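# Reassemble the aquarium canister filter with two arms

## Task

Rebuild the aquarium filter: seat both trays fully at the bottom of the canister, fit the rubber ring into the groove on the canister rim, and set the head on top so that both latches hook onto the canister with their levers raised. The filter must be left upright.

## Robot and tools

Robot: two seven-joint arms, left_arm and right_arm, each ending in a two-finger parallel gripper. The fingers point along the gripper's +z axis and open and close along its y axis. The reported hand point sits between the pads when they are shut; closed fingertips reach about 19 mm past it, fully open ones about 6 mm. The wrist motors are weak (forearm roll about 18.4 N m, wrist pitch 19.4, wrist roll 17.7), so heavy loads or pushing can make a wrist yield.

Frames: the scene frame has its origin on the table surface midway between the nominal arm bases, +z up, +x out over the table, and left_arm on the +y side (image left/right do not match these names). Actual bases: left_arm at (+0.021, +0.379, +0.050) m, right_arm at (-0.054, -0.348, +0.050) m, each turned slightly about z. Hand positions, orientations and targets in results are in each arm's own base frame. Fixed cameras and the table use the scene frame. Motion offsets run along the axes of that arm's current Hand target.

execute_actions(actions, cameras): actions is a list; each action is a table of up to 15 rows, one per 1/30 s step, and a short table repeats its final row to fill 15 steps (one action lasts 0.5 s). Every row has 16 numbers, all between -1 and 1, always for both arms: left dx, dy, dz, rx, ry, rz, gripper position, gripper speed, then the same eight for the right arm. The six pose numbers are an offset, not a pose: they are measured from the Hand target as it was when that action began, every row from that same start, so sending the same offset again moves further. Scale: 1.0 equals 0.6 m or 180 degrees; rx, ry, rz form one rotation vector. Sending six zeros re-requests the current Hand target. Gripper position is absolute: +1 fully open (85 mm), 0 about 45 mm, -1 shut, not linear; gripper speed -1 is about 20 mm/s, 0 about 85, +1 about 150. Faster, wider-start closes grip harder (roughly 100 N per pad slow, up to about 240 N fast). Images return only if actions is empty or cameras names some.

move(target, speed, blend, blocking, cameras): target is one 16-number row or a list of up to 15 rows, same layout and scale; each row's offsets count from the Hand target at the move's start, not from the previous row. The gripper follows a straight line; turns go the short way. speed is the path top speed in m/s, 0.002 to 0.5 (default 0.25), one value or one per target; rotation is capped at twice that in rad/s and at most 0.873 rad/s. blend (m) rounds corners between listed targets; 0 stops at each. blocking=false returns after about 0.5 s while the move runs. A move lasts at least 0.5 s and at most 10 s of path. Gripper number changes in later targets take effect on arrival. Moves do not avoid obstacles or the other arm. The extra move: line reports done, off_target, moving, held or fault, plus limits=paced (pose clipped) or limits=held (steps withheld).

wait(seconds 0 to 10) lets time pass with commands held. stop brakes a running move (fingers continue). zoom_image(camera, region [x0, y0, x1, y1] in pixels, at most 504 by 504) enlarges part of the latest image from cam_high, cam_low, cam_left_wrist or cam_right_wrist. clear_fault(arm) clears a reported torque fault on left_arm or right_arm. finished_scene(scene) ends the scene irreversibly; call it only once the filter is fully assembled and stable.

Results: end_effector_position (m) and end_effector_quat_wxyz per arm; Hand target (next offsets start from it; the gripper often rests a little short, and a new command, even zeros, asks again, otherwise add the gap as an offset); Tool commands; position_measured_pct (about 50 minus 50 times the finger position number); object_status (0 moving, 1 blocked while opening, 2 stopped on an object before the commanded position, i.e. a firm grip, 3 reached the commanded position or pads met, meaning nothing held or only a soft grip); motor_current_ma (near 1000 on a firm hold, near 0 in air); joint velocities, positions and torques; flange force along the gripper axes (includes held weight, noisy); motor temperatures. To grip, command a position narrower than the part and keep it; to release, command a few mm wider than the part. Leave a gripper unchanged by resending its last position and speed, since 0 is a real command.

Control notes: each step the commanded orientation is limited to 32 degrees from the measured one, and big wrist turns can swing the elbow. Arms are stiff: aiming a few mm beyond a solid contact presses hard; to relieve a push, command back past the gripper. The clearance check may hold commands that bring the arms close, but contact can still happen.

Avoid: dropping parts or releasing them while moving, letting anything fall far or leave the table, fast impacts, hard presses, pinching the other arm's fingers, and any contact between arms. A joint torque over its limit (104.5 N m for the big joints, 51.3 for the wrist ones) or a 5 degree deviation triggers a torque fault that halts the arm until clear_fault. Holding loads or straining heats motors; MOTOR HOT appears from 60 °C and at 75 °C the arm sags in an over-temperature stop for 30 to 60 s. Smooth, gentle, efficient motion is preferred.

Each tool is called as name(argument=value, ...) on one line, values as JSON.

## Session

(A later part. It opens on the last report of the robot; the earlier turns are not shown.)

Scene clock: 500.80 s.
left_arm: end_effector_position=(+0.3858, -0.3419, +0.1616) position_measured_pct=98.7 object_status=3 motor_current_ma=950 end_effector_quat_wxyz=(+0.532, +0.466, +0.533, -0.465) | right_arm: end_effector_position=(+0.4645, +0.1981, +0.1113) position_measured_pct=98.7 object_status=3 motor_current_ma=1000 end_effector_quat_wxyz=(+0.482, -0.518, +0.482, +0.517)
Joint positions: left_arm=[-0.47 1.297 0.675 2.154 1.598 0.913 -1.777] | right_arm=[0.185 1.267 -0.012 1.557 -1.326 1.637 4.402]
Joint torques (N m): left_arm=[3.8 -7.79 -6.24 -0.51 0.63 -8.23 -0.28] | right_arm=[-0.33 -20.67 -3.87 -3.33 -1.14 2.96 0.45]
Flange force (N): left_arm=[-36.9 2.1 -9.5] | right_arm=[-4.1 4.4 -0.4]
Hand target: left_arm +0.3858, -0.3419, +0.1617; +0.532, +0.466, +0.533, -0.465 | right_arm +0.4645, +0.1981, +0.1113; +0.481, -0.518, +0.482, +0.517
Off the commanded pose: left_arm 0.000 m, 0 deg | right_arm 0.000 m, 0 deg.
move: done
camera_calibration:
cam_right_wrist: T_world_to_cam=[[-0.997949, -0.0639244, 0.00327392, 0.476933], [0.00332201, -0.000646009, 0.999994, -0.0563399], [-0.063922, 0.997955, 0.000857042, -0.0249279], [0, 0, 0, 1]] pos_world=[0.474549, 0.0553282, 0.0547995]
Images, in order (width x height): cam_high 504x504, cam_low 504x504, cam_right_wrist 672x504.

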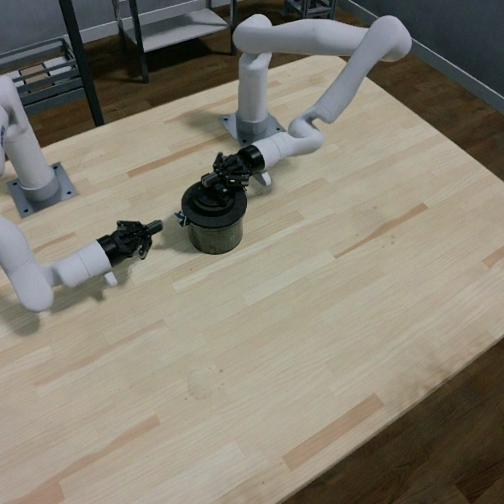

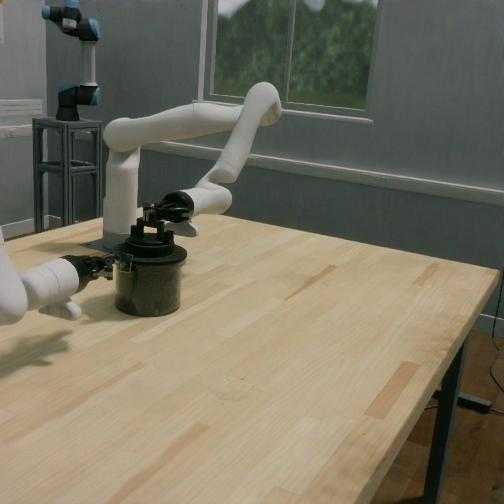

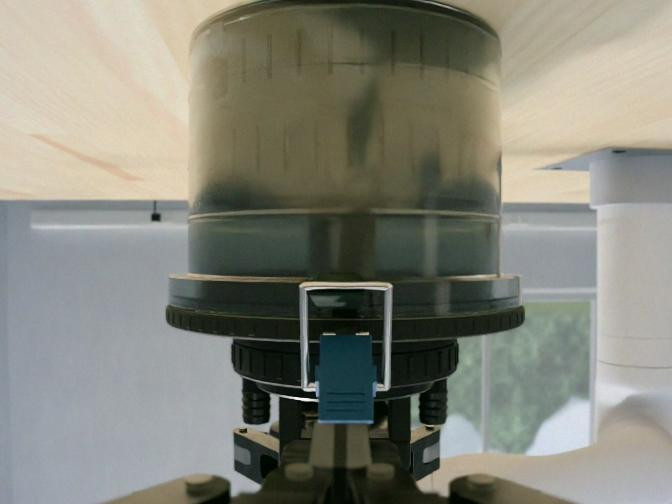

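move(target=[[0,0,0,0,0,0,-1,-0.5,0,0,0.06,0,0,0,-1,-0.5],[0,0,0,0,0,0,-1,-0.5,0,0,0.08,0,0,0,-1,-0.5]], speed=[0.1,0.03], cameras=["cam_right_wrist"])

move(target=[0,0,0,0,0,0,-1,-0.5,0,0,0.0085,0,0,0,-1,-0.5], speed=0.03)

move(target=[0,0,0,0,0,0,-1,-0.5,0,0,0.003,0,0,0,-1,-0.5], speed=0.03)

move(target=[0,0,0,0,0,0,-1,-0.5,0,0,0.003,0,0,0,-1,-0.5], speed=0.03, cameras=["cam_right_wrist"])

move(target=[0,0,0,0,0,0,-1,-0.5,0,0,0.002,0,0,0,-1,-0.5], speed=0.03, cameras=["cam_right_wrist"])

Scene clock: 507.10 s.
left_arm: end_effector_position=(+0.3858, -0.3419, +0.1617) position_measured_pct=98.7 object_status=3 motor_current_ma=950 end_effector_quat_wxyz=(+0.532, +0.466, +0.533, -0.465) | right_arm: end_effector_position=(+0.4611, +0.2458, +0.1112) position_measured_pct=98.7 object_status=3 motor_current_ma=1000 end_effector_quat_wxyz=(+0.482, -0.518, +0.482, +0.517)
Joint positions: left_arm=[-0.47 1.297 0.675 2.154 1.598 0.913 -1.777] | right_arm=[0.115 1.259 -0.051 1.601 -1.393 1.571 4.426]
Joint torques (N m): left_arm=[4.58 -8 -5.12 -1.5 1.1 -7.91 -0.34] | right_arm=[-11.64 -15.71 -9.21 -1.68 -0.28 -0.06 0.42]
Flange force (N): left_arm=[-36.2 0.3 -14.3] | right_arm=[-13.5 4.3 -25.4]
Hand target: left_arm +0.3858, -0.3419, +0.1616; +0.532, +0.466, +0.533, -0.465 | right_arm +0.4611, +0.2460, +0.1112; +0.482, -0.518, +0.482, +0.517
Off the commanded pose: left_arm 0.000 m, 0 deg | right_arm 0.000 m, 0 deg.
move: done
camera_calibration:
cam_right_wrist: T_world_to_cam=[[-0.997949, -0.0639244, 0.00327392, 0.476589], [0.00332201, -0.000646009, 0.999994, -0.0561978], [-0.063922, 0.997955, 0.000857042, -0.0727476], [0, 0, 0, 1]] pos_world=[0.471149, 0.103028, 0.0546995]
Images, in order (width x height): cam_right_wrist 672x504.

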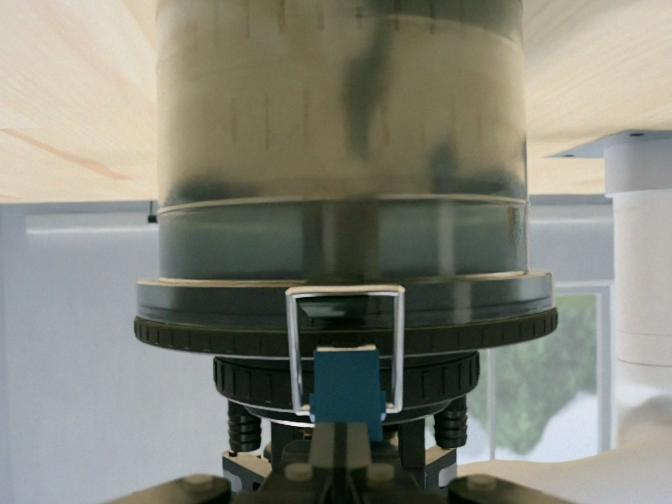

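Scene clock: 507.80 s.
left_arm: end_effector_position=(+0.3858, -0.3419, +0.1617) position_measured_pct=98.7 object_status=3 motor_current_ma=950 end_effector_quat_wxyz=(+0.532, +0.466, +0.533, -0.465) | right_arm: end_effector_position=(+0.4607, +0.2510, +0.1112) position_measured_pct=98.7 object_status=3 motor_current_ma=1000 end_effector_quat_wxyz=(+0.482, -0.518, +0.482, +0.517)
Joint positions: left_arm=[-0.47 1.297 0.675 2.154 1.598 0.913 -1.777] | right_arm=[0.108 1.258 -0.055 1.604 -1.4 1.565 4.429]
Joint torques (N m): left_arm=[4.08 -7.91 -5.66 -0.47 0.69 -7.94 -0.26] | right_arm=[-9.27 -15.87 -7.47 -2.66 -0.59 0.25 0.41]
Flange force (N): left_arm=[-36.0 2.1 -10.6] | right_arm=[-14.4 6.9 -19.9]
Hand target: left_arm +0.3858, -0.3419, +0.1617; +0.532, +0.466, +0.533, -0.465 | right_arm +0.4607, +0.2510, +0.1112; +0.482, -0.518, +0.482, +0.517
Off the commanded pose: left_arm 0.000 m, 0 deg | right_arm 0.000 m, 0 deg.
move: done

Scene clock: 508.50 s.
left_arm: end_effector_position=(+0.3858, -0.3419, +0.1617) position_measured_pct=98.7 object_status=3 motor_current_ma=950 end_effector_quat_wxyz=(+0.532, +0.466, +0.533, -0.465) | right_arm: end_effector_position=(+0.4606, +0.2528, +0.1112) position_measured_pct=98.7 object_status=3 motor_current_ma=1000 end_effector_quat_wxyz=(+0.482, -0.518, +0.482, +0.517)
Joint positions: left_arm=[-0.47 1.297 0.675 2.154 1.598 0.913 -1.777] | right_arm=[0.105 1.258 -0.057 1.606 -1.403 1.562 4.429]
Joint torques (N m): left_arm=[3.86 -7.94 -5.73 -0.78 0.76 -7.89 -0.26] | right_arm=[-7.73 -17.01 -6.86 -2.09 -0.16 0.8 0.39]
Flange force (N): left_arm=[-36.2 1.4 -10.4] | right_arm=[-10.9 3.7 -16.2]
Hand target: left_arm +0.3858, -0.3419, +0.1617; +0.532, +0.466, +0.533, -0.465 | right_arm +0.4606, +0.2528, +0.1112; +0.482, -0.518, +0.482, +0.517
Off the commanded pose: left_arm 0.000 m, 0 deg | right_arm 0.000 m, 0 deg.
move: done

Scene clock: 509.20 s.
left_arm: end_effector_position=(+0.3858, -0.3419, +0.1617) position_measured_pct=98.7 object_status=3 motor_current_ma=950 end_effector_quat_wxyz=(+0.532, +0.466, +0.533, -0.465) | right_arm: end_effector_position=(+0.4605, +0.2546, +0.1112) position_measured_pct=98.7 object_status=3 motor_current_ma=1000 end_effector_quat_wxyz=(+0.482, -0.518, +0.482, +0.517)
Joint positions: left_arm=[-0.47 1.297 0.675 2.154 1.598 0.913 -1.777] | right_arm=[0.102 1.258 -0.058 1.607 -1.405 1.56 4.43]
Joint torques (N m): left_arm=[3.6 -7.94 -5.82 -0.48 0.71 -7.87 -0.26] | right_arm=[-5.62 -18.32 -6.29 -2.3 -0.33 1.74 0.41]
Flange force (N): left_arm=[-35.9 2.1 -9.4] | right_arm=[-8.1 3.2 -11.6]
Hand target: left_arm +0.3858, -0.3419, +0.1616; +0.532, +0.466, +0.533, -0.465 | right_arm +0.4605, +0.2546, +0.1112; +0.482, -0.518, +0.482, +0.517
Off the commanded pose: left_arm 0.000 m, 0 deg | right_arm 0.000 m, 0 deg.
move: done
camera_calibration:
cam_right_wrist: T_world_to_cam=[[-0.997949, -0.0639256, 0.00337374, 0.476448], [0.00342165, -0.000640035, 0.999994, -0.0562373], [-0.0639231, 0.997954, 0.000857454, -0.0815738], [0, 0, 0, 1]] pos_world=[0.470448, 0.111828, 0.0546995]
Images, in order (width x height): cam_right_wrist 672x504.

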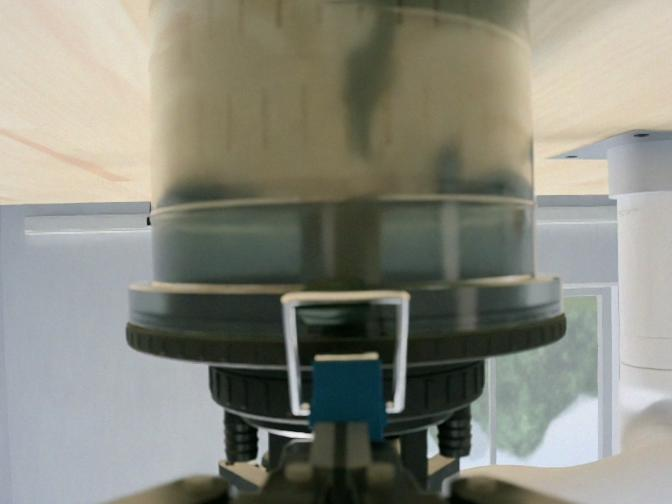

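Scene clock: 509.90 s.
left_arm: end_effector_position=(+0.3858, -0.3419, +0.1617) position_measured_pct=98.7 object_status=3 motor_current_ma=950 end_effector_quat_wxyz=(+0.532, +0.466, +0.533, -0.465) | right_arm: end_effector_position=(+0.4604, +0.2558, +0.1112) position_measured_pct=98.7 object_status=3 motor_current_ma=1000 end_effector_quat_wxyz=(+0.482, -0.518, +0.482, +0.517)
Joint positions: left_arm=[-0.47 1.297 0.675 2.154 1.598 0.913 -1.777] | right_arm=[0.101 1.258 -0.059 1.608 -1.407 1.558 4.431]
Joint torques (N m): left_arm=[3.42 -8.03 -6.08 -0.44 0.7 -7.85 -0.28] | right_arm=[-3.96 -19 -5.69 -2.61 -0.51 2.12 0.41]
Flange force (N): left_arm=[-35.9 2.3 -8.6] | right_arm=[-6.8 3.5 -8.3]
Hand target: left_arm +0.3858, -0.3419, +0.1617; +0.532, +0.466, +0.533, -0.465 | right_arm +0.4604, +0.2558, +0.1112; +0.482, -0.518, +0.482, +0.517
Off the commanded pose: left_arm 0.000 m, 0 deg | right_arm 0.000 m, 0 deg.
move: done
camera_calibration:
cam_right_wrist: T_world_to_cam=[[-0.997943, -0.064024, 0.00327272, 0.476438], [0.00332088, -0.000645678, 0.999994, -0.0561882], [-0.0640216, 0.997948, 0.000856965, -0.0827307], [0, 0, 0, 1]] pos_world=[0.470348, 0.113028, 0.0546995]
Images, in order (width x height): cam_right_wrist 672x504.

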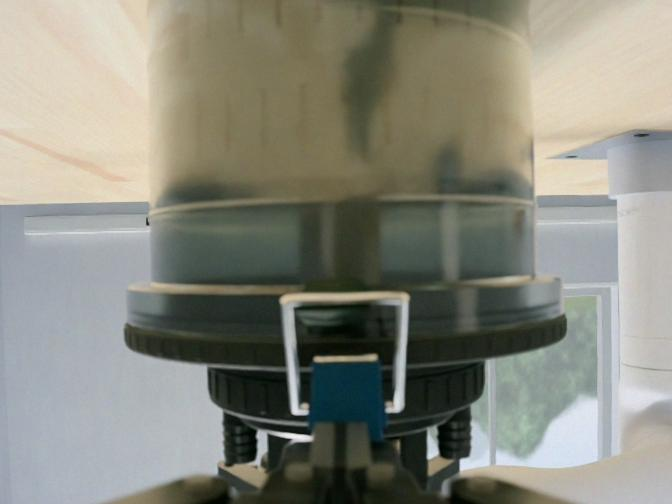

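move(target=[0,0,0,0,0,0,-1,-0.5,0,0,0.0017,0,0,0,-1,-0.5], speed=0.03)

move(target=[0,0,0,0,0,0,-1,-0.5,0,0,0.0017,0,0,0,-1,-0.5], speed=0.03)

move(target=[0,0,0,0,0,0,-1,-0.5,0,0,-0.002,0,0,0,-1,-0.5], speed=0.03)

move(target=[0,0,0,0,0,0,-1,-0.5,0,0,-0.002,0,0,0,-1,-0.5], speed=0.03, cameras=["cam_right_wrist"])

Scene clock: 511.10 s.
left_arm: end_effector_position=(+0.3858, -0.3419, +0.1617) position_measured_pct=98.7 object_status=3 motor_current_ma=950 end_effector_quat_wxyz=(+0.532, +0.466, +0.533, -0.465) | right_arm: end_effector_position=(+0.4603, +0.2568, +0.1112) position_measured_pct=98.7 object_status=3 motor_current_ma=1000 end_effector_quat_wxyz=(+0.482, -0.518, +0.482, +0.517)
Joint positions: left_arm=[-0.47 1.297 0.675 2.154 1.598 0.913 -1.777] | right_arm=[0.099 1.258 -0.06 1.608 -1.409 1.557 4.431]
Joint torques (N m): left_arm=[3.33 -8 -6.06 -0.44 0.61 -7.87 -0.27] | right_arm=[-4.26 -19.02 -5.91 -2.81 -0.76 1.97 0.4]
Flange force (N): left_arm=[-36.0 2.1 -8.2] | right_arm=[-7.0 4.3 -9.4]
Hand target: left_arm +0.3858, -0.3419, +0.1617; +0.532, +0.466, +0.533, -0.465 | right_arm +0.4603, +0.2568, +0.1112; +0.482, -0.518, +0.482, +0.517
Off the commanded pose: left_arm 0.000 m, 0 deg | right_arm 0.000 m, 0 deg.
move: done

Scene clock: 511.80 s.
left_arm: end_effector_position=(+0.3858, -0.3419, +0.1617) position_measured_pct=98.7 object_status=3 motor_current_ma=950 end_effector_quat_wxyz=(+0.532, +0.466, +0.533, -0.465) | right_arm: end_effector_position=(+0.4603, +0.2578, +0.1112) position_measured_pct=98.7 object_status=3 motor_current_ma=1000 end_effector_quat_wxyz=(+0.482, -0.518, +0.482, +0.517)
Joint positions: left_arm=[-0.47 1.297 0.675 2.154 1.598 0.913 -1.777] | right_arm=[0.098 1.258 -0.061 1.609 -1.41 1.555 4.431]
Joint torques (N m): left_arm=[3.89 -7.98 -5.48 -1.53 1.08 -7.87 -0.29] | right_arm=[-10.93 -17.95 -10.11 -2.87 -1.58 1.08 0.44]
Flange force (N): left_arm=[-36.4 -0.1 -12.2] | right_arm=[-9.6 7.2 -25.1]
Hand target: left_arm +0.3858, -0.3419, +0.1617; +0.532, +0.466, +0.533, -0.465 | right_arm +0.4603, +0.2579, +0.1112; +0.482, -0.518, +0.482, +0.517
Off the commanded pose: left_arm 0.000 m, 0 deg | right_arm 0.000 m, 0 deg.
move: done

Scene clock: 512.50 s.
left_arm: end_effector_position=(+0.3858, -0.3419, +0.1617) position_measured_pct=98.7 object_status=3 motor_current_ma=950 end_effector_quat_wxyz=(+0.532, +0.466, +0.533, -0.465) | right_arm: end_effector_position=(+0.4603, +0.2567, +0.1113) position_measured_pct=98.7 object_status=3 motor_current_ma=1000 end_effector_quat_wxyz=(+0.482, -0.518, +0.482, +0.517)
Joint positions: left_arm=[-0.47 1.297 0.675 2.154 1.598 0.913 -1.777] | right_arm=[0.099 1.258 -0.06 1.608 -1.408 1.557 4.431]
Joint torques (N m): left_arm=[3.49 -7.99 -5.87 -1.11 0.86 -7.89 -0.29] | right_arm=[-3.68 -20.07 -6.04 -2.85 -0.82 2.49 0.43]
Flange force (N): left_arm=[-36.4 0.7 -10.0] | right_arm=[-4.6 3.7 -8.1]
Hand target: left_arm +0.3858, -0.3419, +0.1617; +0.532, +0.466, +0.533, -0.465 | right_arm +0.4603, +0.2567, +0.1112; +0.482, -0.518, +0.482, +0.517
Off the commanded pose: left_arm 0.000 m, 0 deg | right_arm 0.000 m, 0 deg.
move: done

Scene clock: 513.20 s.
left_arm: end_effector_position=(+0.3858, -0.3419, +0.1617) position_measured_pct=98.7 object_status=3 motor_current_ma=950 end_effector_quat_wxyz=(+0.532, +0.466, +0.533, -0.465) | right_arm: end_effector_position=(+0.4604, +0.2555, +0.1112) position_measured_pct=98.7 object_status=3 motor_current_ma=1000 end_effector_quat_wxyz=(+0.482, -0.518, +0.482, +0.517)
Joint positions: left_arm=[-0.47 1.297 0.675 2.154 1.598 0.913 -1.777] | right_arm=[0.101 1.258 -0.059 1.607 -1.406 1.558 4.43]
Joint torques (N m): left_arm=[3.52 -8.04 -5.93 -1 0.82 -7.91 -0.28] | right_arm=[-2.13 -20.44 -5.43 -3.34 -1.22 2.78 0.41]
Flange force (N): left_arm=[-36.3 0.9 -9.8] | right_arm=[-4.3 5.0 -5.2]
Hand target: left_arm +0.3858, -0.3419, +0.1617; +0.532, +0.466, +0.533, -0.465 | right_arm +0.4604, +0.2555, +0.1112; +0.482, -0.518, +0.482, +0.517
Off the commanded pose: left_arm 0.000 m, 0 deg | right_arm 0.000 m, 0 deg.
move: done
camera_calibration:
cam_right_wrist: T_world_to_cam=[[-0.997949, -0.0639244, 0.00327392, 0.476504], [0.00332201, -0.000646009, 0.999994, -0.0561893], [-0.063922, 0.997955, 0.000857042, -0.0823727], [0, 0, 0, 1]] pos_world=[0.470449, 0.112628, 0.0546995]
Images, in order (width x height): cam_right_wrist 672x504.

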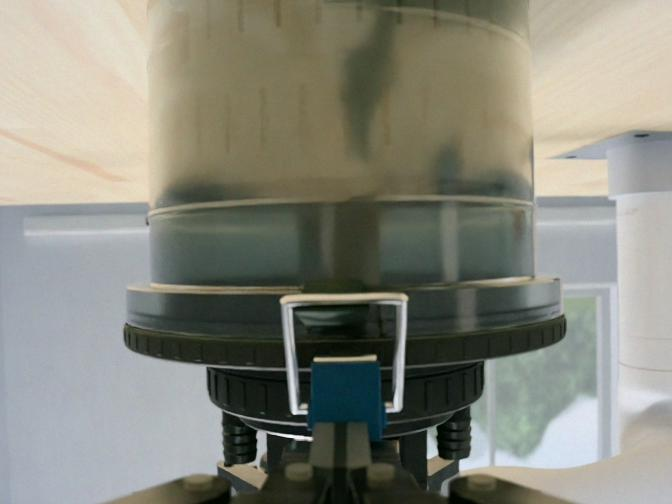

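zoom_image(camera="cam_right_wrist", region=[270, 260, 420, 420])

Scaled by 3.150.

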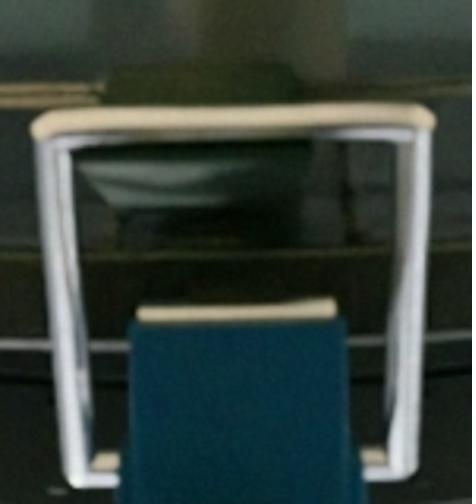

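move(target=[[0,0,0,0,0,0,-1,-0.5,0,0,-0.08,0,0,0,-1,-0.5],[-0.04,0,0,0,0,0,-1,-0.5,0,0,-0.1,0,0,0,-1,-0.5],[-0.04,0,-0.28,0,0,0,-1,-0.5,0,0,-0.1,0,0,0,-1,-0.5],[0.09,0,-0.28,0,0,0,-1,-0.5,0,0,-0.1,0,0,0,-1,-0.5]], speed=[0.1,0.05,0.15,0.15], cameras=["all"])

zoom_image(camera="cam_left_wrist", region=[200, 200, 450, 420])

zoom_image(camera="cam_right_wrist", region=[250, 240, 450, 440])

Scene clock: 520.60 s.
left_arm: end_effector_position=(+0.3635, -0.1753, +0.1080) position_measured_pct=98.7 object_status=3 motor_current_ma=950 end_effector_quat_wxyz=(+0.532, +0.466, +0.533, -0.465) | right_arm: end_effector_position=(+0.4647, +0.1956, +0.1113) position_measured_pct=98.7 object_status=3 motor_current_ma=1000 end_effector_quat_wxyz=(+0.482, -0.518, +0.482, +0.517)
Joint positions: left_arm=[-0.819 1.346 0.454 2.072 1.045 1.065 -1.552] | right_arm=[0.189 1.268 -0.01 1.555 -1.322 1.641 4.401]
Joint torques (N m): left_arm=[0.01 -16.02 7.15 2.89 0.26 3.29 -0.2] | right_arm=[-0.42 -20.64 -3.76 -3.55 -1.28 2.71 0.42]
Flange force (N): left_arm=[1.5 -2.4 -0.7] | right_arm=[-4.4 5.3 -0.7]
Hand target: left_arm +0.3635, -0.1753, +0.1080; +0.532, +0.466, +0.533, -0.465 | right_arm +0.4647, +0.1956, +0.1113; +0.482, -0.518, +0.482, +0.517
Off the commanded pose: left_arm 0.000 m, 0 deg | right_arm 0.000 m, 0 deg.
move: done
camera_calibration:
cam_left_wrist: T_world_to_cam=[[0.986491, 0.163144, -0.0148102, -0.333067], [0.0132785, 0.010475, 0.999857, -0.05592], [0.163276, -0.986547, 0.00816722, -0.083715], [0, 0, 0, 1]] pos_world=[0.342979, -0.0276651, 0.0516629]
cam_right_wrist: T_world_to_cam=[[-0.997943, -0.064024, 0.00327272, 0.476975], [0.00332088, -0.000645678, 0.999994, -0.0563417], [-0.0640216, 0.997948, 0.000856965, -0.0223726], [0, 0, 0, 1]] pos_world=[0.474748, 0.0528282, 0.0547995]

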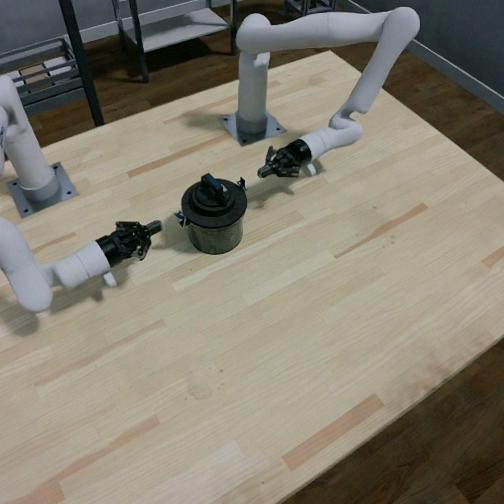

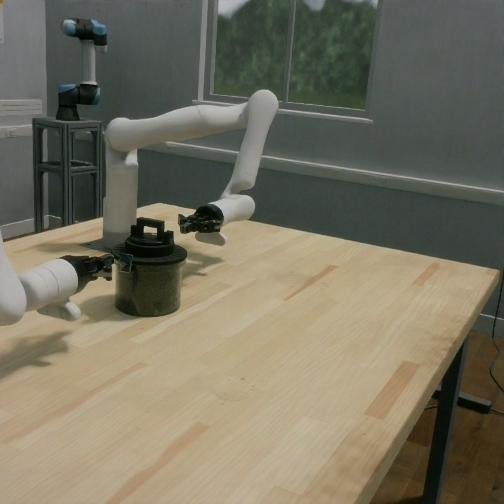

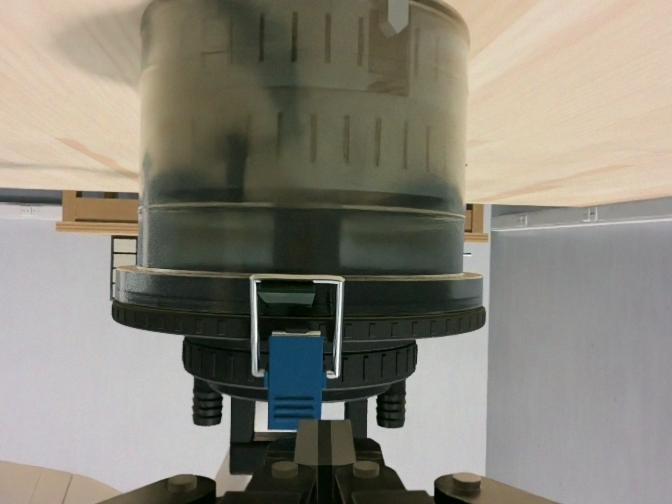

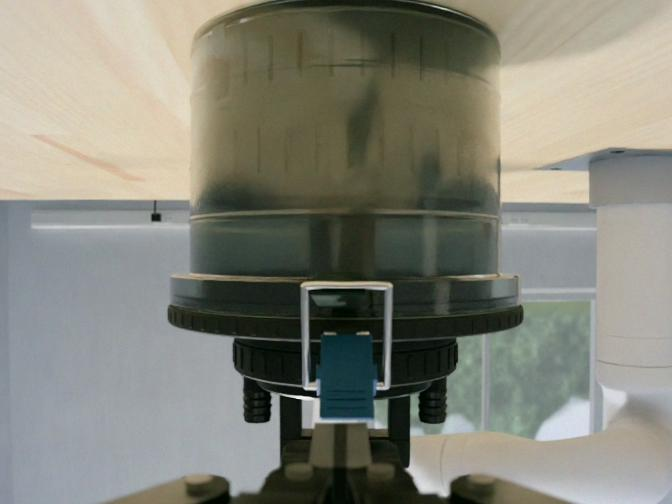

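Scaled by 2.016.

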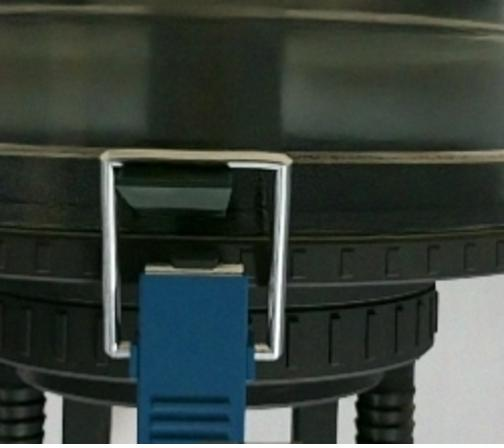

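Scaled by 2.520.

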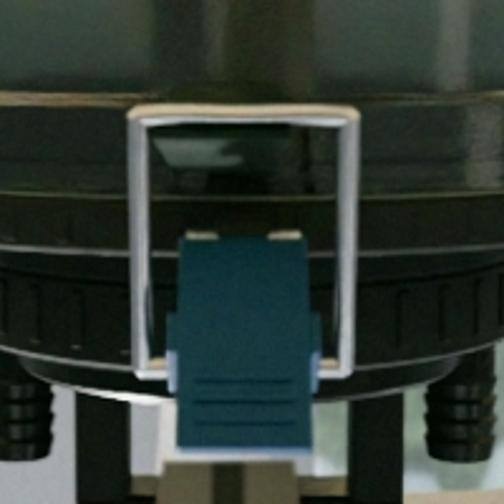

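move(target=[[0,0,0,0,0,0,-1,-0.5,-0.045,0,0,0,0,0,-1,-0.5],[0,0,0,0,0,0,-1,-0.5,-0.045,0,0.111,0,0,0,-1,-0.5],[0,0,0,0,0,0,-1,-0.5,-0.033,0,0.111,0,0,0,-1,-0.5]], speed=[0.1,0.1,0.03], cameras=["cam_right_wrist","cam_low","cam_high"])

zoom_image(camera="cam_low", region=[85, 210, 195, 320])

Scene clock: 525.10 s.
left_arm: end_effector_position=(+0.3635, -0.1753, +0.1080) position_measured_pct=98.7 object_status=3 motor_current_ma=950 end_effector_quat_wxyz=(+0.532, +0.466, +0.533, -0.465) | right_arm: end_effector_position=(+0.4599, +0.2621, +0.1311) position_measured_pct=98.7 object_status=3 motor_current_ma=1000 end_effector_quat_wxyz=(+0.482, -0.518, +0.482, +0.517)
Joint positions: left_arm=[-0.819 1.346 0.454 2.071 1.045 1.065 -1.552] | right_arm=[0.09 1.212 -0.063 1.636 -1.42 1.554 4.413]
Joint torques (N m): left_arm=[-0.02 -16.05 7.08 2.85 0.26 3.09 -0.19] | right_arm=[-0.43 -20.38 -4.27 -3.66 -1.26 2.73 0.38]
Flange force (N): left_arm=[1.4 -2.3 -0.9] | right_arm=[-4.1 4.9 -1.7]
Hand target: left_arm +0.3635, -0.1753, +0.1080; +0.532, +0.466, +0.533, -0.465 | right_arm +0.4600, +0.2621, +0.1310; +0.482, -0.518, +0.482, +0.517
Off the commanded pose: left_arm 0.000 m, 0 deg | right_arm 0.000 m, 0 deg.
move: done
camera_calibration:
cam_right_wrist: T_world_to_cam=[[-0.997943, -0.064024, 0.00327272, 0.476378], [0.00332088, -0.000645678, 0.999994, -0.0759827], [-0.0640216, 0.997948, 0.000856965, -0.0890604], [0, 0, 0, 1]] pos_world=[0.469948, 0.119328, 0.0744995]
Images, in order (width x height): cam_high 504x504, cam_low 504x504, cam_right_wrist 672x504.

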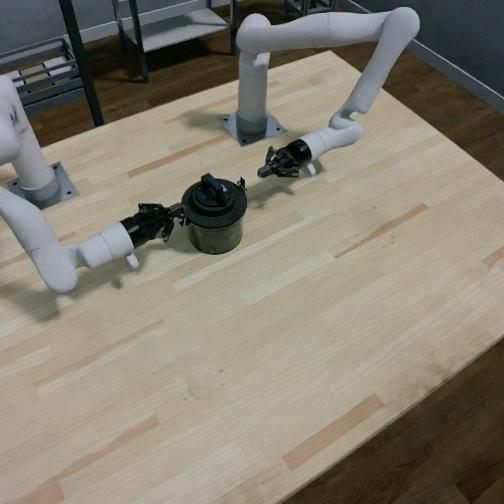

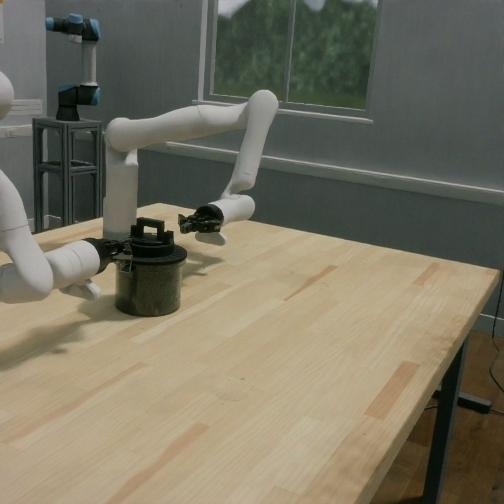

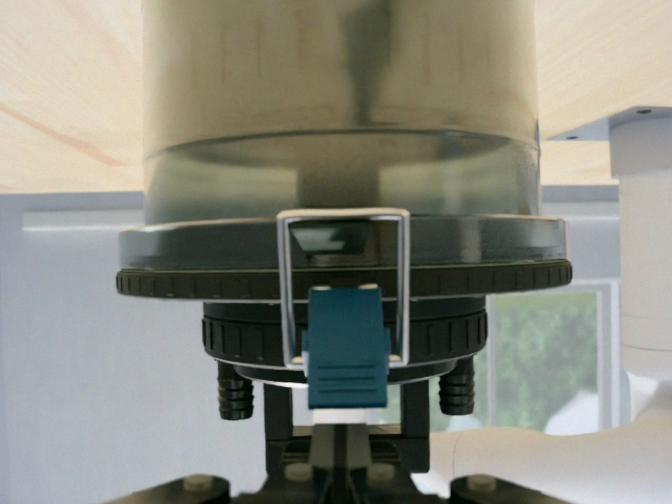

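Scaled by 4.582.

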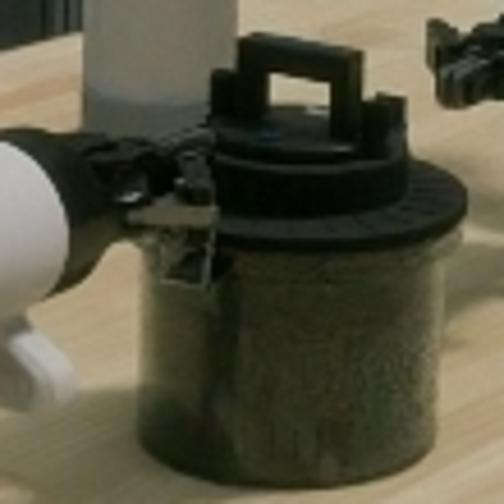

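zoom_image(camera="cam_right_wrist", region=[250, 180, 440, 420])

Scaled by 2.100.

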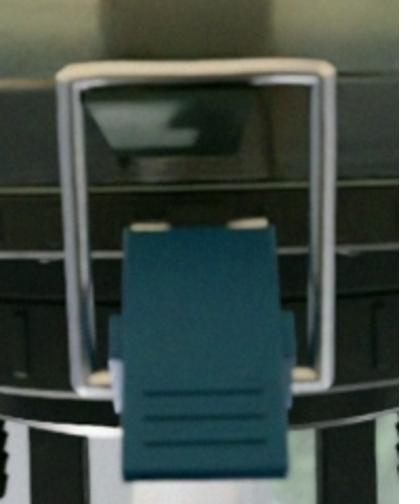

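move(target=[0,0,0,0,0,0,-1,-0.5,0.008,0,0,0,0,0,-1,-0.5], speed=0.03)

move(target=[0,0,0,0,0,0,-1,-0.5,0.005,0,0,0,0,0,-1,-0.5], speed=0.03, cameras=["cam_right_wrist"])

Scene clock: 528.00 s.
left_arm: end_effector_position=(+0.3635, -0.1753, +0.1080) position_measured_pct=98.7 object_status=3 motor_current_ma=950 end_effector_quat_wxyz=(+0.532, +0.466, +0.533, -0.465) | right_arm: end_effector_position=(+0.4599, +0.2621, +0.1262) position_measured_pct=98.7 object_status=3 motor_current_ma=1000 end_effector_quat_wxyz=(+0.482, -0.518, +0.482, +0.517)
Joint positions: left_arm=[-0.819 1.346 0.454 2.071 1.045 1.065 -1.552] | right_arm=[0.09 1.223 -0.063 1.631 -1.419 1.553 4.418]
Joint torques (N m): left_arm=[0.01 -15.98 7.13 2.85 0.26 3.04 -0.22] | right_arm=[-0.42 -20.57 -4.18 -3.61 -1.24 2.72 0.33]
Flange force (N): left_arm=[1.2 -2.2 -1.2] | right_arm=[-3.7 5.0 -1.7]
Hand target: left_arm +0.3635, -0.1753, +0.1080; +0.532, +0.466, +0.533, -0.465 | right_arm +0.4599, +0.2621, +0.1262; +0.482, -0.518, +0.482, +0.517
Off the commanded pose: left_arm 0.000 m, 0 deg | right_arm 0.000 m, 0 deg.
move: done

Scene clock: 528.70 s.
left_arm: end_effector_position=(+0.3635, -0.1753, +0.1080) position_measured_pct=98.7 object_status=3 motor_current_ma=950 end_effector_quat_wxyz=(+0.532, +0.466, +0.533, -0.465) | right_arm: end_effector_position=(+0.4600, +0.2621, +0.1232) position_measured_pct=98.7 object_status=3 motor_current_ma=1000 end_effector_quat_wxyz=(+0.482, -0.518, +0.482, +0.517)
Joint positions: left_arm=[-0.819 1.346 0.454 2.071 1.045 1.065 -1.552] | right_arm=[0.09 1.23 -0.063 1.627 -1.419 1.553 4.421]
Joint torques (N m): left_arm=[0 -15.94 7.11 2.83 0.26 3.09 -0.28] | right_arm=[-0.65 -19.78 -3.96 -3.47 -1.12 2.27 0.35]
Flange force (N): left_arm=[1.0 -2.1 -1.2] | right_arm=[-5.6 4.9 -2.2]
Hand target: left_arm +0.3635, -0.1753, +0.1080; +0.532, +0.466, +0.533, -0.465 | right_arm +0.4600, +0.2621, +0.1232; +0.482, -0.518, +0.482, +0.517
Off the commanded pose: left_arm 0.000 m, 0 deg | right_arm 0.000 m, 0 deg.
move: done
camera_calibration:
cam_right_wrist: T_world_to_cam=[[-0.997949, -0.0639244, 0.00327392, 0.476388], [0.00332201, -0.000646009, 0.999994, -0.0681833], [-0.063922, 0.997955, 0.000857042, -0.0890014], [0, 0, 0, 1]] pos_world=[0.469949, 0.119228, 0.0666995]
Images, in order (width x height): cam_right_wrist 672x504.

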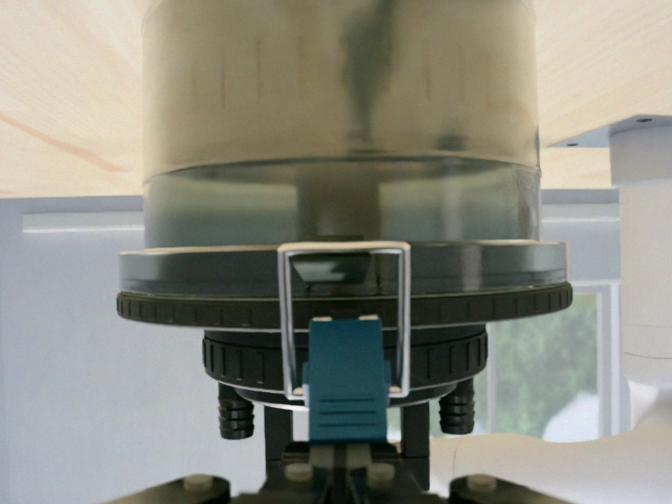

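move(target=[0,0,0,0,0,0,-1,-0.5,0.005,0,-0.006,0,0,0,-1,-0.5], speed=0.03)

move(target=[0,0,0,0,0,0,-1,-0.5,0.005,0,-0.006,0,0,0,-1,-0.5], speed=0.03, cameras=["cam_right_wrist"])

Scene clock: 529.87 s.
left_arm: end_effector_position=(+0.3635, -0.1753, +0.1080) position_measured_pct=98.7 object_status=3 motor_current_ma=950 end_effector_quat_wxyz=(+0.532, +0.466, +0.533, -0.465) | right_arm: end_effector_position=(+0.4602, +0.2585, +0.1202) position_measured_pct=98.7 object_status=3 motor_current_ma=1000 end_effector_quat_wxyz=(+0.481, -0.518, +0.482, +0.517)
Joint positions: left_arm=[-0.819 1.346 0.454 2.071 1.045 1.065 -1.552] | right_arm=[0.095 1.237 -0.06 1.621 -1.413 1.557 4.423]
Joint torques (N m): left_arm=[-0.06 -15.94 7.07 2.78 0.26 3.12 -0.21] | right_arm=[-0.89 -19.11 -3.75 -3.48 -0.86 1.94 0.38]
Flange force (N): left_arm=[1.0 -2.4 -0.8] | right_arm=[-7.4 5.3 -2.4]
Hand target: left_arm +0.3635, -0.1753, +0.1080; +0.532, +0.466, +0.533, -0.465 | right_arm +0.4602, +0.2585, +0.1202; +0.481, -0.518, +0.482, +0.517
Off the commanded pose: left_arm 0.000 m, 0 deg | right_arm 0.000 m, 0 deg.
move: done

Scene clock: 530.57 s.
left_arm: end_effector_position=(+0.3635, -0.1753, +0.1080) position_measured_pct=98.7 object_status=3 motor_current_ma=950 end_effector_quat_wxyz=(+0.532, +0.466, +0.533, -0.465) | right_arm: end_effector_position=(+0.4605, +0.2549, +0.1172) position_measured_pct=98.7 object_status=3 motor_current_ma=1000 end_effector_quat_wxyz=(+0.481, -0.518, +0.482, +0.517)
Joint positions: left_arm=[-0.819 1.346 0.454 2.071 1.045 1.065 -1.552] | right_arm=[0.101 1.244 -0.057 1.615 -1.408 1.562 4.425]
Joint torques (N m): left_arm=[0.03 -16.07 7.23 2.83 0.28 3.06 -0.21] | right_arm=[0 -19.59 -3.76 -3.49 -1.07 2.33 0.4]
Flange force (N): left_arm=[1.5 -2.4 -1.3] | right_arm=[-6.3 5.0 -0.9]
Hand target: left_arm +0.3635, -0.1753, +0.1080; +0.532, +0.466, +0.533, -0.465 | right_arm +0.4605, +0.2549, +0.1172; +0.482, -0.518, +0.482, +0.517
Off the commanded pose: left_arm 0.000 m, 0 deg | right_arm 0.000 m, 0 deg.
move: done
camera_calibration:
cam_right_wrist: T_world_to_cam=[[-0.997943, -0.064024, 0.00327272, 0.476461], [0.00332088, -0.000645678, 0.999994, -0.0621891], [-0.0640216, 0.997948, 0.000856965, -0.0818313], [0, 0, 0, 1]] pos_world=[0.470448, 0.112128, 0.0606995]
Images, in order (width x height): cam_right_wrist 672x504.

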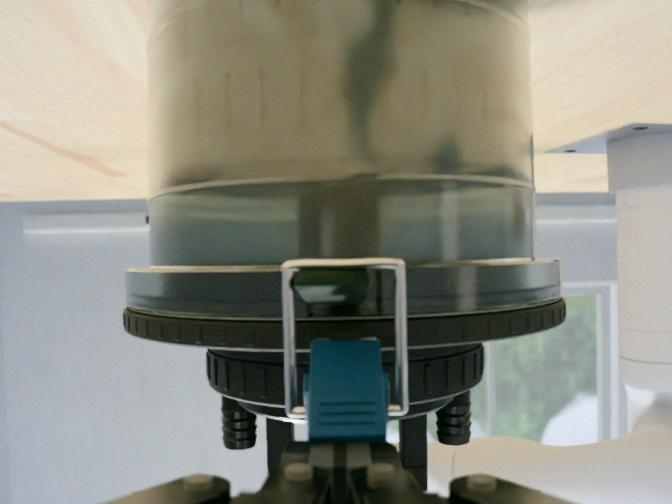

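move(target=[0,0,0,0,0,0,-1,-0.5,0.006,0,-0.006,0,0,0,-1,-0.5], speed=0.03)

move(target=[0,0,0,0,0,0,-1,-0.5,0.007,0,-0.005,0,0,0,-1,-0.5], speed=0.03, cameras=["cam_right_wrist"])

zoom_image(camera="cam_right_wrist", region=[250, 220, 450, 440])

Scene clock: 531.77 s.
left_arm: end_effector_position=(+0.3635, -0.1753, +0.1080) position_measured_pct=98.7 object_status=3 motor_current_ma=950 end_effector_quat_wxyz=(+0.532, +0.466, +0.533, -0.465) | right_arm: end_effector_position=(+0.4607, +0.2513, +0.1137) position_measured_pct=98.7 object_status=3 motor_current_ma=1000 end_effector_quat_wxyz=(+0.482, -0.518, +0.482, +0.517)
Joint positions: left_arm=[-0.819 1.346 0.454 2.071 1.045 1.065 -1.552] | right_arm=[0.106 1.253 -0.053 1.608 -1.402 1.566 4.427]
Joint torques (N m): left_arm=[0.02 -16.07 7.13 2.84 0.26 3.03 -0.24] | right_arm=[-1.28 -17.8 -3.03 -3.35 -0.69 0.94 0.38]
Flange force (N): left_arm=[1.4 -2.2 -1.2] | right_arm=[-10.6 5.6 -3.3]
Hand target: left_arm +0.3635, -0.1753, +0.1080; +0.532, +0.466, +0.533, -0.465 | right_arm +0.4607, +0.2513, +0.1136; +0.482, -0.518, +0.482, +0.517
Off the commanded pose: left_arm 0.000 m, 0 deg | right_arm 0.000 m, 0 deg.
move: done

Scene clock: 532.47 s.
left_arm: end_effector_position=(+0.3635, -0.1753, +0.1080) position_measured_pct=98.7 object_status=3 motor_current_ma=950 end_effector_quat_wxyz=(+0.532, +0.466, +0.533, -0.465) | right_arm: end_effector_position=(+0.4609, +0.2483, +0.1095) position_measured_pct=98.7 object_status=3 motor_current_ma=1000 end_effector_quat_wxyz=(+0.481, -0.518, +0.482, +0.517)
Joint positions: left_arm=[-0.819 1.346 0.454 2.071 1.045 1.065 -1.552] | right_arm=[0.11 1.263 -0.051 1.6 -1.397 1.57 4.429]
Joint torques (N m): left_arm=[0.04 -15.92 7.12 2.78 0.29 3.06 -0.17] | right_arm=[-2.32 -16.74 -2.62 -3.61 -0.67 -0.27 0.37]
Flange force (N): left_arm=[1.0 -2.5 -1.2] | right_arm=[-13.7 7.3 -5.7]
Hand target: left_arm +0.3635, -0.1753, +0.1080; +0.532, +0.466, +0.533, -0.465 | right_arm +0.4609, +0.2483, +0.1094; +0.481, -0.518, +0.482, +0.517
Off the commanded pose: left_arm 0.000 m, 0 deg | right_arm 0.000 m, 0 deg.
move: done
camera_calibration:
cam_right_wrist: T_world_to_cam=[[-0.997943, -0.0640241, 0.00327872, 0.476562], [0.00332686, -0.000645318, 0.999994, -0.0544979], [-0.0640216, 0.997948, 0.00085699, -0.0752062], [0, 0, 0, 1]] pos_world=[0.470948, 0.105528, 0.0529995]
Images, in order (width x height): cam_right_wrist 672x504.

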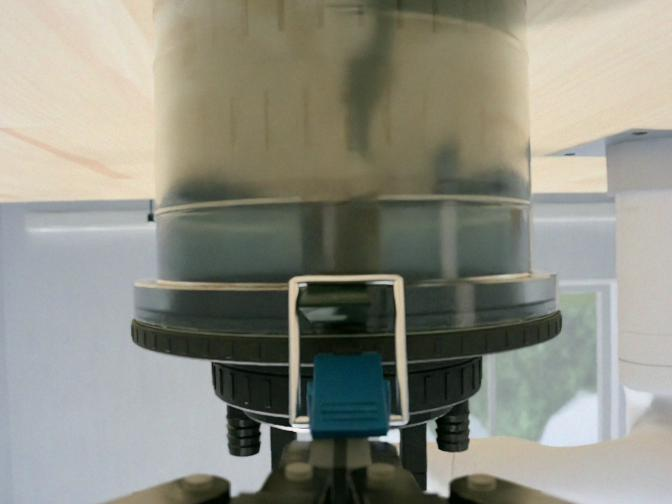

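Scaled by 2.291.

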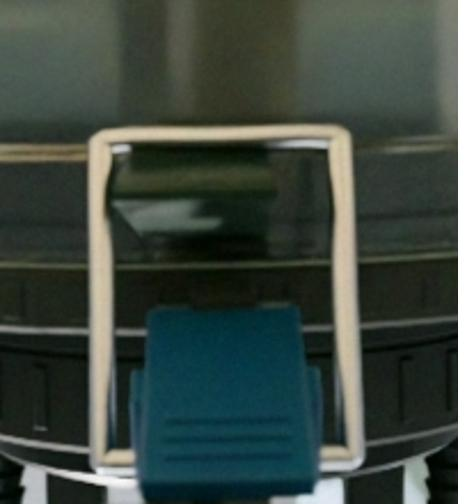

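move(target=[[-0.09,0,-0.28,0,0,0,-1,-0.5,-0.01,0,-0.01,0,0,0,-1,-0.5],[-0.1,0,0.14,0,0,0,-1,-0.5,-0.01,0,-0.08,0,0,0,-1,-0.5],[-0.1,0,0.278,0,0,0,-1,-0.5,0.05,0,-0.08,0,0,0,-1,-0.5]], speed=[0.15,0.15,0.15], cameras=["all"])

Scene clock: 539.50 s.
left_arm: end_effector_position=(+0.3856, -0.3407, +0.1677) position_measured_pct=98.7 object_status=3 motor_current_ma=950 end_effector_quat_wxyz=(+0.532, +0.466, +0.533, -0.465) | right_arm: end_effector_position=(+0.4644, +0.2004, +0.0795) position_measured_pct=98.7 object_status=3 motor_current_ma=1000 end_effector_quat_wxyz=(+0.482, -0.518, +0.482, +0.517)
Joint positions: left_arm=[-0.484 1.288 0.694 2.162 1.597 0.898 -1.769] | right_arm=[0.181 1.339 -0.012 1.515 -1.328 1.629 4.43]
Joint torques (N m): left_arm=[0.68 -15.76 9.04 0.86 -0.23 2.88 -0.17] | right_arm=[-0.37 -20.72 -3.81 -3.3 -1.21 2.75 0.39]
Flange force (N): left_arm=[1.3 -2.3 -4.4] | right_arm=[-4.8 5.3 -0.7]
Hand target: left_arm +0.3856, -0.3407, +0.1677; +0.532, +0.466, +0.533, -0.465 | right_arm +0.4644, +0.2004, +0.0795; +0.482, -0.518, +0.482, +0.517
Off the commanded pose: left_arm 0.000 m, 0 deg | right_arm 0.000 m, 0 deg.
move: done
camera_calibration:
cam_left_wrist: T_world_to_cam=[[0.986475, 0.16324, -0.0148278, -0.326976], [0.0132786, 0.0105775, 0.999856, -0.114052], [0.163373, -0.98653, 0.00826687, -0.251028], [0, 0, 0, 1]] pos_world=[0.365079, -0.193065, 0.111263]
cam_right_wrist: T_world_to_cam=[[-0.997949, -0.0639245, 0.00327991, 0.476978], [0.00332799, -0.000645651, 0.999994, -0.0245409], [-0.063922, 0.997955, 0.000857067, -0.0271089], [0, 0, 0, 1]] pos_world=[0.474349, 0.0575282, 0.0229995]

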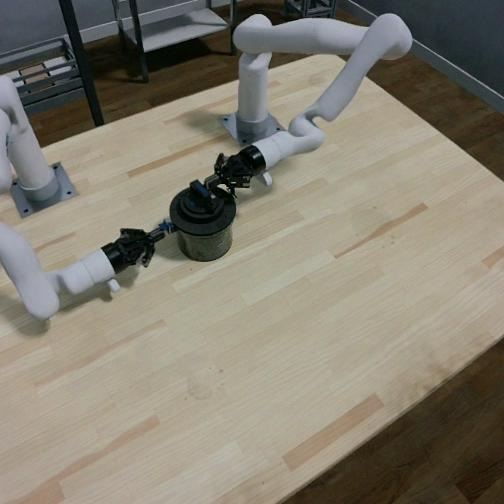

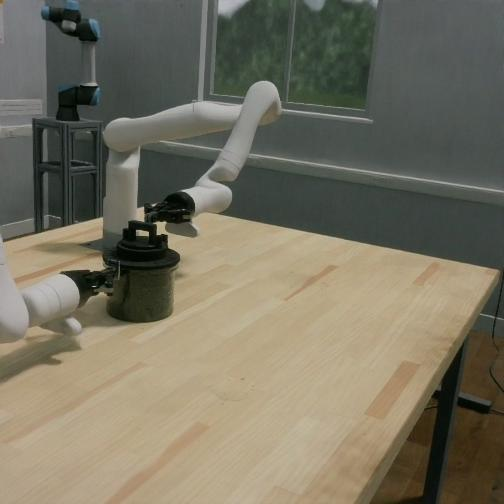

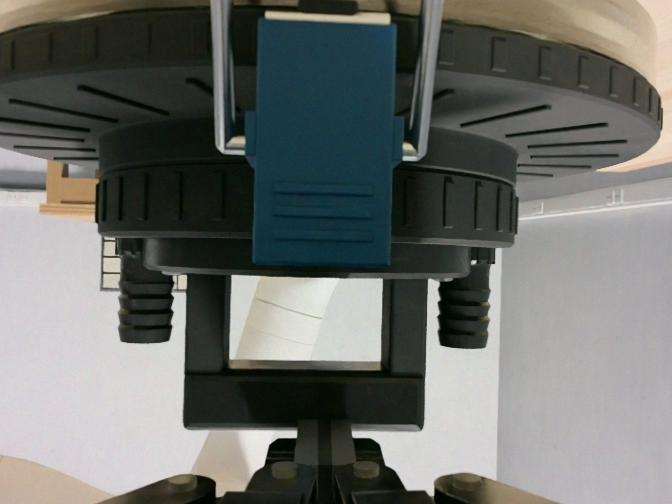

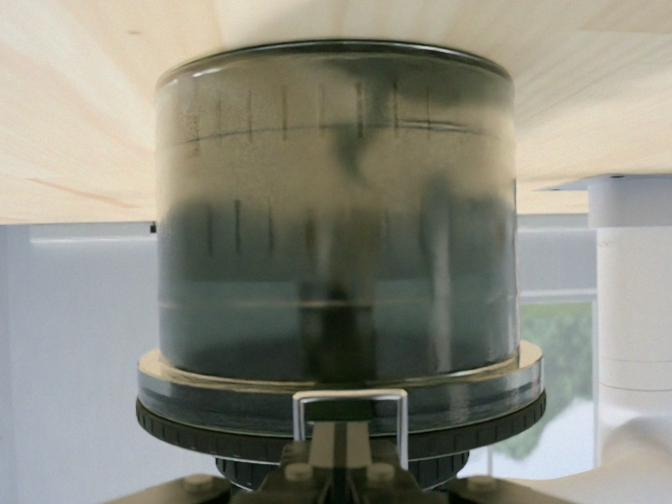

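move(target=[-0.02,0,0,0,0,0,-1,-0.5,0,0,-0.06,0,0,0,-1,-0.5], speed=0.08, cameras=["cam_right_wrist","cam_low"])

zoom_image(camera="cam_low", region=[75, 210, 195, 330])

zoom_image(camera="cam_right_wrist", region=[240, 320, 460, 500])

Scene clock: 541.67 s.
left_arm: end_effector_position=(+0.3856, -0.3407, +0.1796) position_measured_pct=98.7 object_status=3 motor_current_ma=950 end_effector_quat_wxyz=(+0.532, +0.466, +0.533, -0.465) | right_arm: end_effector_position=(+0.4670, +0.1646, +0.0795) position_measured_pct=98.7 object_status=3 motor_current_ma=1000 end_effector_quat_wxyz=(+0.482, -0.518, +0.482, +0.517)
Joint positions: left_arm=[-0.489 1.258 0.709 2.174 1.607 0.896 -1.751] | right_arm=[0.232 1.348 0.016 1.471 -1.283 1.68 4.408]
Joint torques (N m): left_arm=[-0.04 -15.82 8.7 1.01 -0.16 2.97 -0.21] | right_arm=[-0.51 -20.79 -3.86 -3.39 -1.4 2.78 0.41]
Flange force (N): left_arm=[2.2 -0.8 -2.1] | right_arm=[-5.1 5.7 -0.7]
Hand target: left_arm +0.3856, -0.3407, +0.1797; +0.532, +0.466, +0.533, -0.465 | right_arm +0.4669, +0.1645, +0.0795; +0.481, -0.518, +0.482, +0.517
Off the commanded pose: left_arm 0.000 m, 0 deg | right_arm 0.000 m, 0 deg.
move: done
camera_calibration:
cam_right_wrist: T_world_to_cam=[[-0.997949, -0.0639244, 0.00327392, 0.477284], [0.00332201, -0.000646009, 0.999994, -0.0245698], [-0.063922, 0.997955, 0.000857042, 0.00878404], [0, 0, 0, 1]] pos_world=[0.476949, 0.0217282, 0.0229995]
Images, in order (width x height): cam_low 504x504, cam_right_wrist 672x504.

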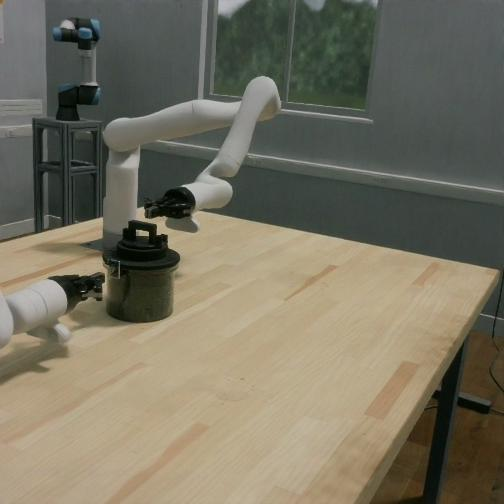

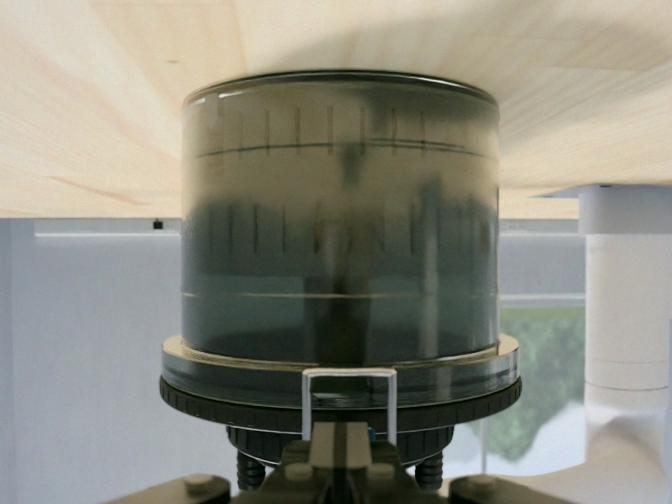

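Scaled by 4.200.

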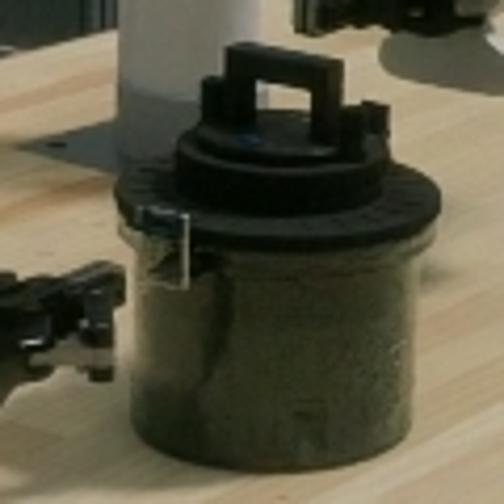

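Scaled by 2.291.

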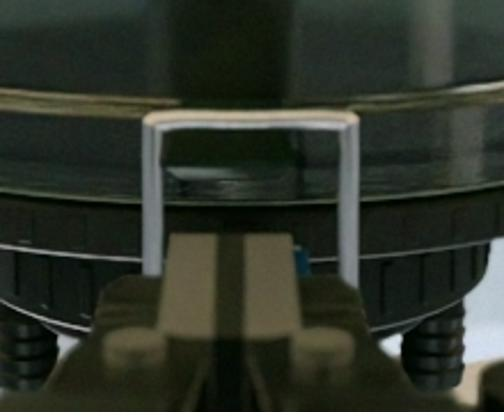

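move(target=[[0,0,0.064,0,0,0,-1,-0.5,0,0,0,0,0,0,-1,-0.5],[0.01,0,0.064,0,0,0,-1,-0.5,0,0,0,0,0,0,-1,-0.5]], speed=[0.08,0.03], cameras=["cam_left_wrist","cam_high"])

Scene clock: 543.80 s.
left_arm: end_effector_position=(+0.3907, -0.3788, +0.1736) position_measured_pct=98.7 object_status=3 motor_current_ma=950 end_effector_quat_wxyz=(+0.532, +0.466, +0.533, -0.465) | right_arm: end_effector_position=(+0.4670, +0.1645, +0.0795) position_measured_pct=98.7 object_status=3 motor_current_ma=1000 end_effector_quat_wxyz=(+0.482, -0.518, +0.482, +0.517)
Joint positions: left_arm=[-0.396 1.288 0.735 2.136 1.712 0.88 -1.808] | right_arm=[0.232 1.348 0.016 1.471 -1.283 1.68 4.408]
Joint torques (N m): left_arm=[0 -16.41 8.94 0.54 -0.29 2.94 -0.31] | right_arm=[-0.38 -20.91 -3.55 -3.44 -1.25 2.72 0.4]
Flange force (N): left_arm=[1.7 -0.7 -2.3] | right_arm=[-4.9 5.5 -0.2]
Hand target: left_arm +0.3907, -0.3788, +0.1736; +0.532, +0.466, +0.533, -0.465 | right_arm +0.4670, +0.1645, +0.0795; +0.482, -0.518, +0.482, +0.517
Off the commanded pose: left_arm 0.000 m, 0 deg | right_arm 0.000 m, 0 deg.
move: done
camera_calibration:
cam_left_wrist: T_world_to_cam=[[0.986475, 0.16324, -0.0148122, -0.325701], [0.0132632, 0.0105751, 0.999856, -0.119611], [0.163373, -0.98653, 0.00826699, -0.289497], [0, 0, 0, 1]] pos_world=[0.370179, -0.231165, 0.117163]
Images, in order (width x height): cam_high 504x504, cam_left_wrist 672x504.

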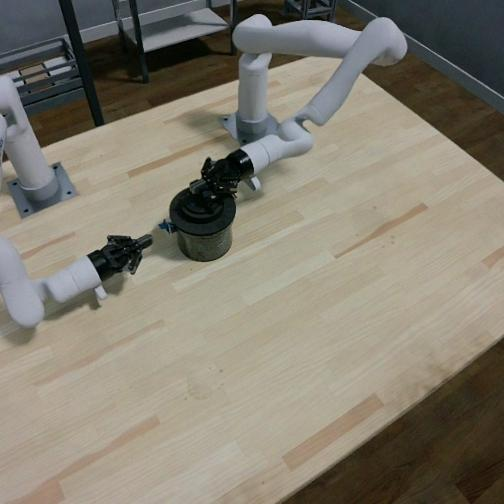

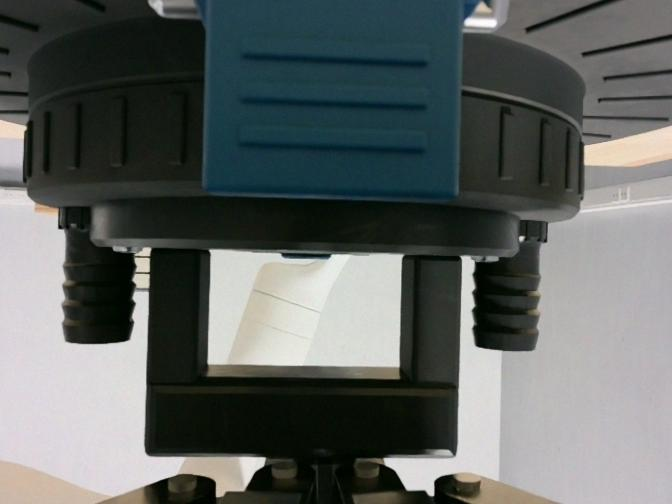

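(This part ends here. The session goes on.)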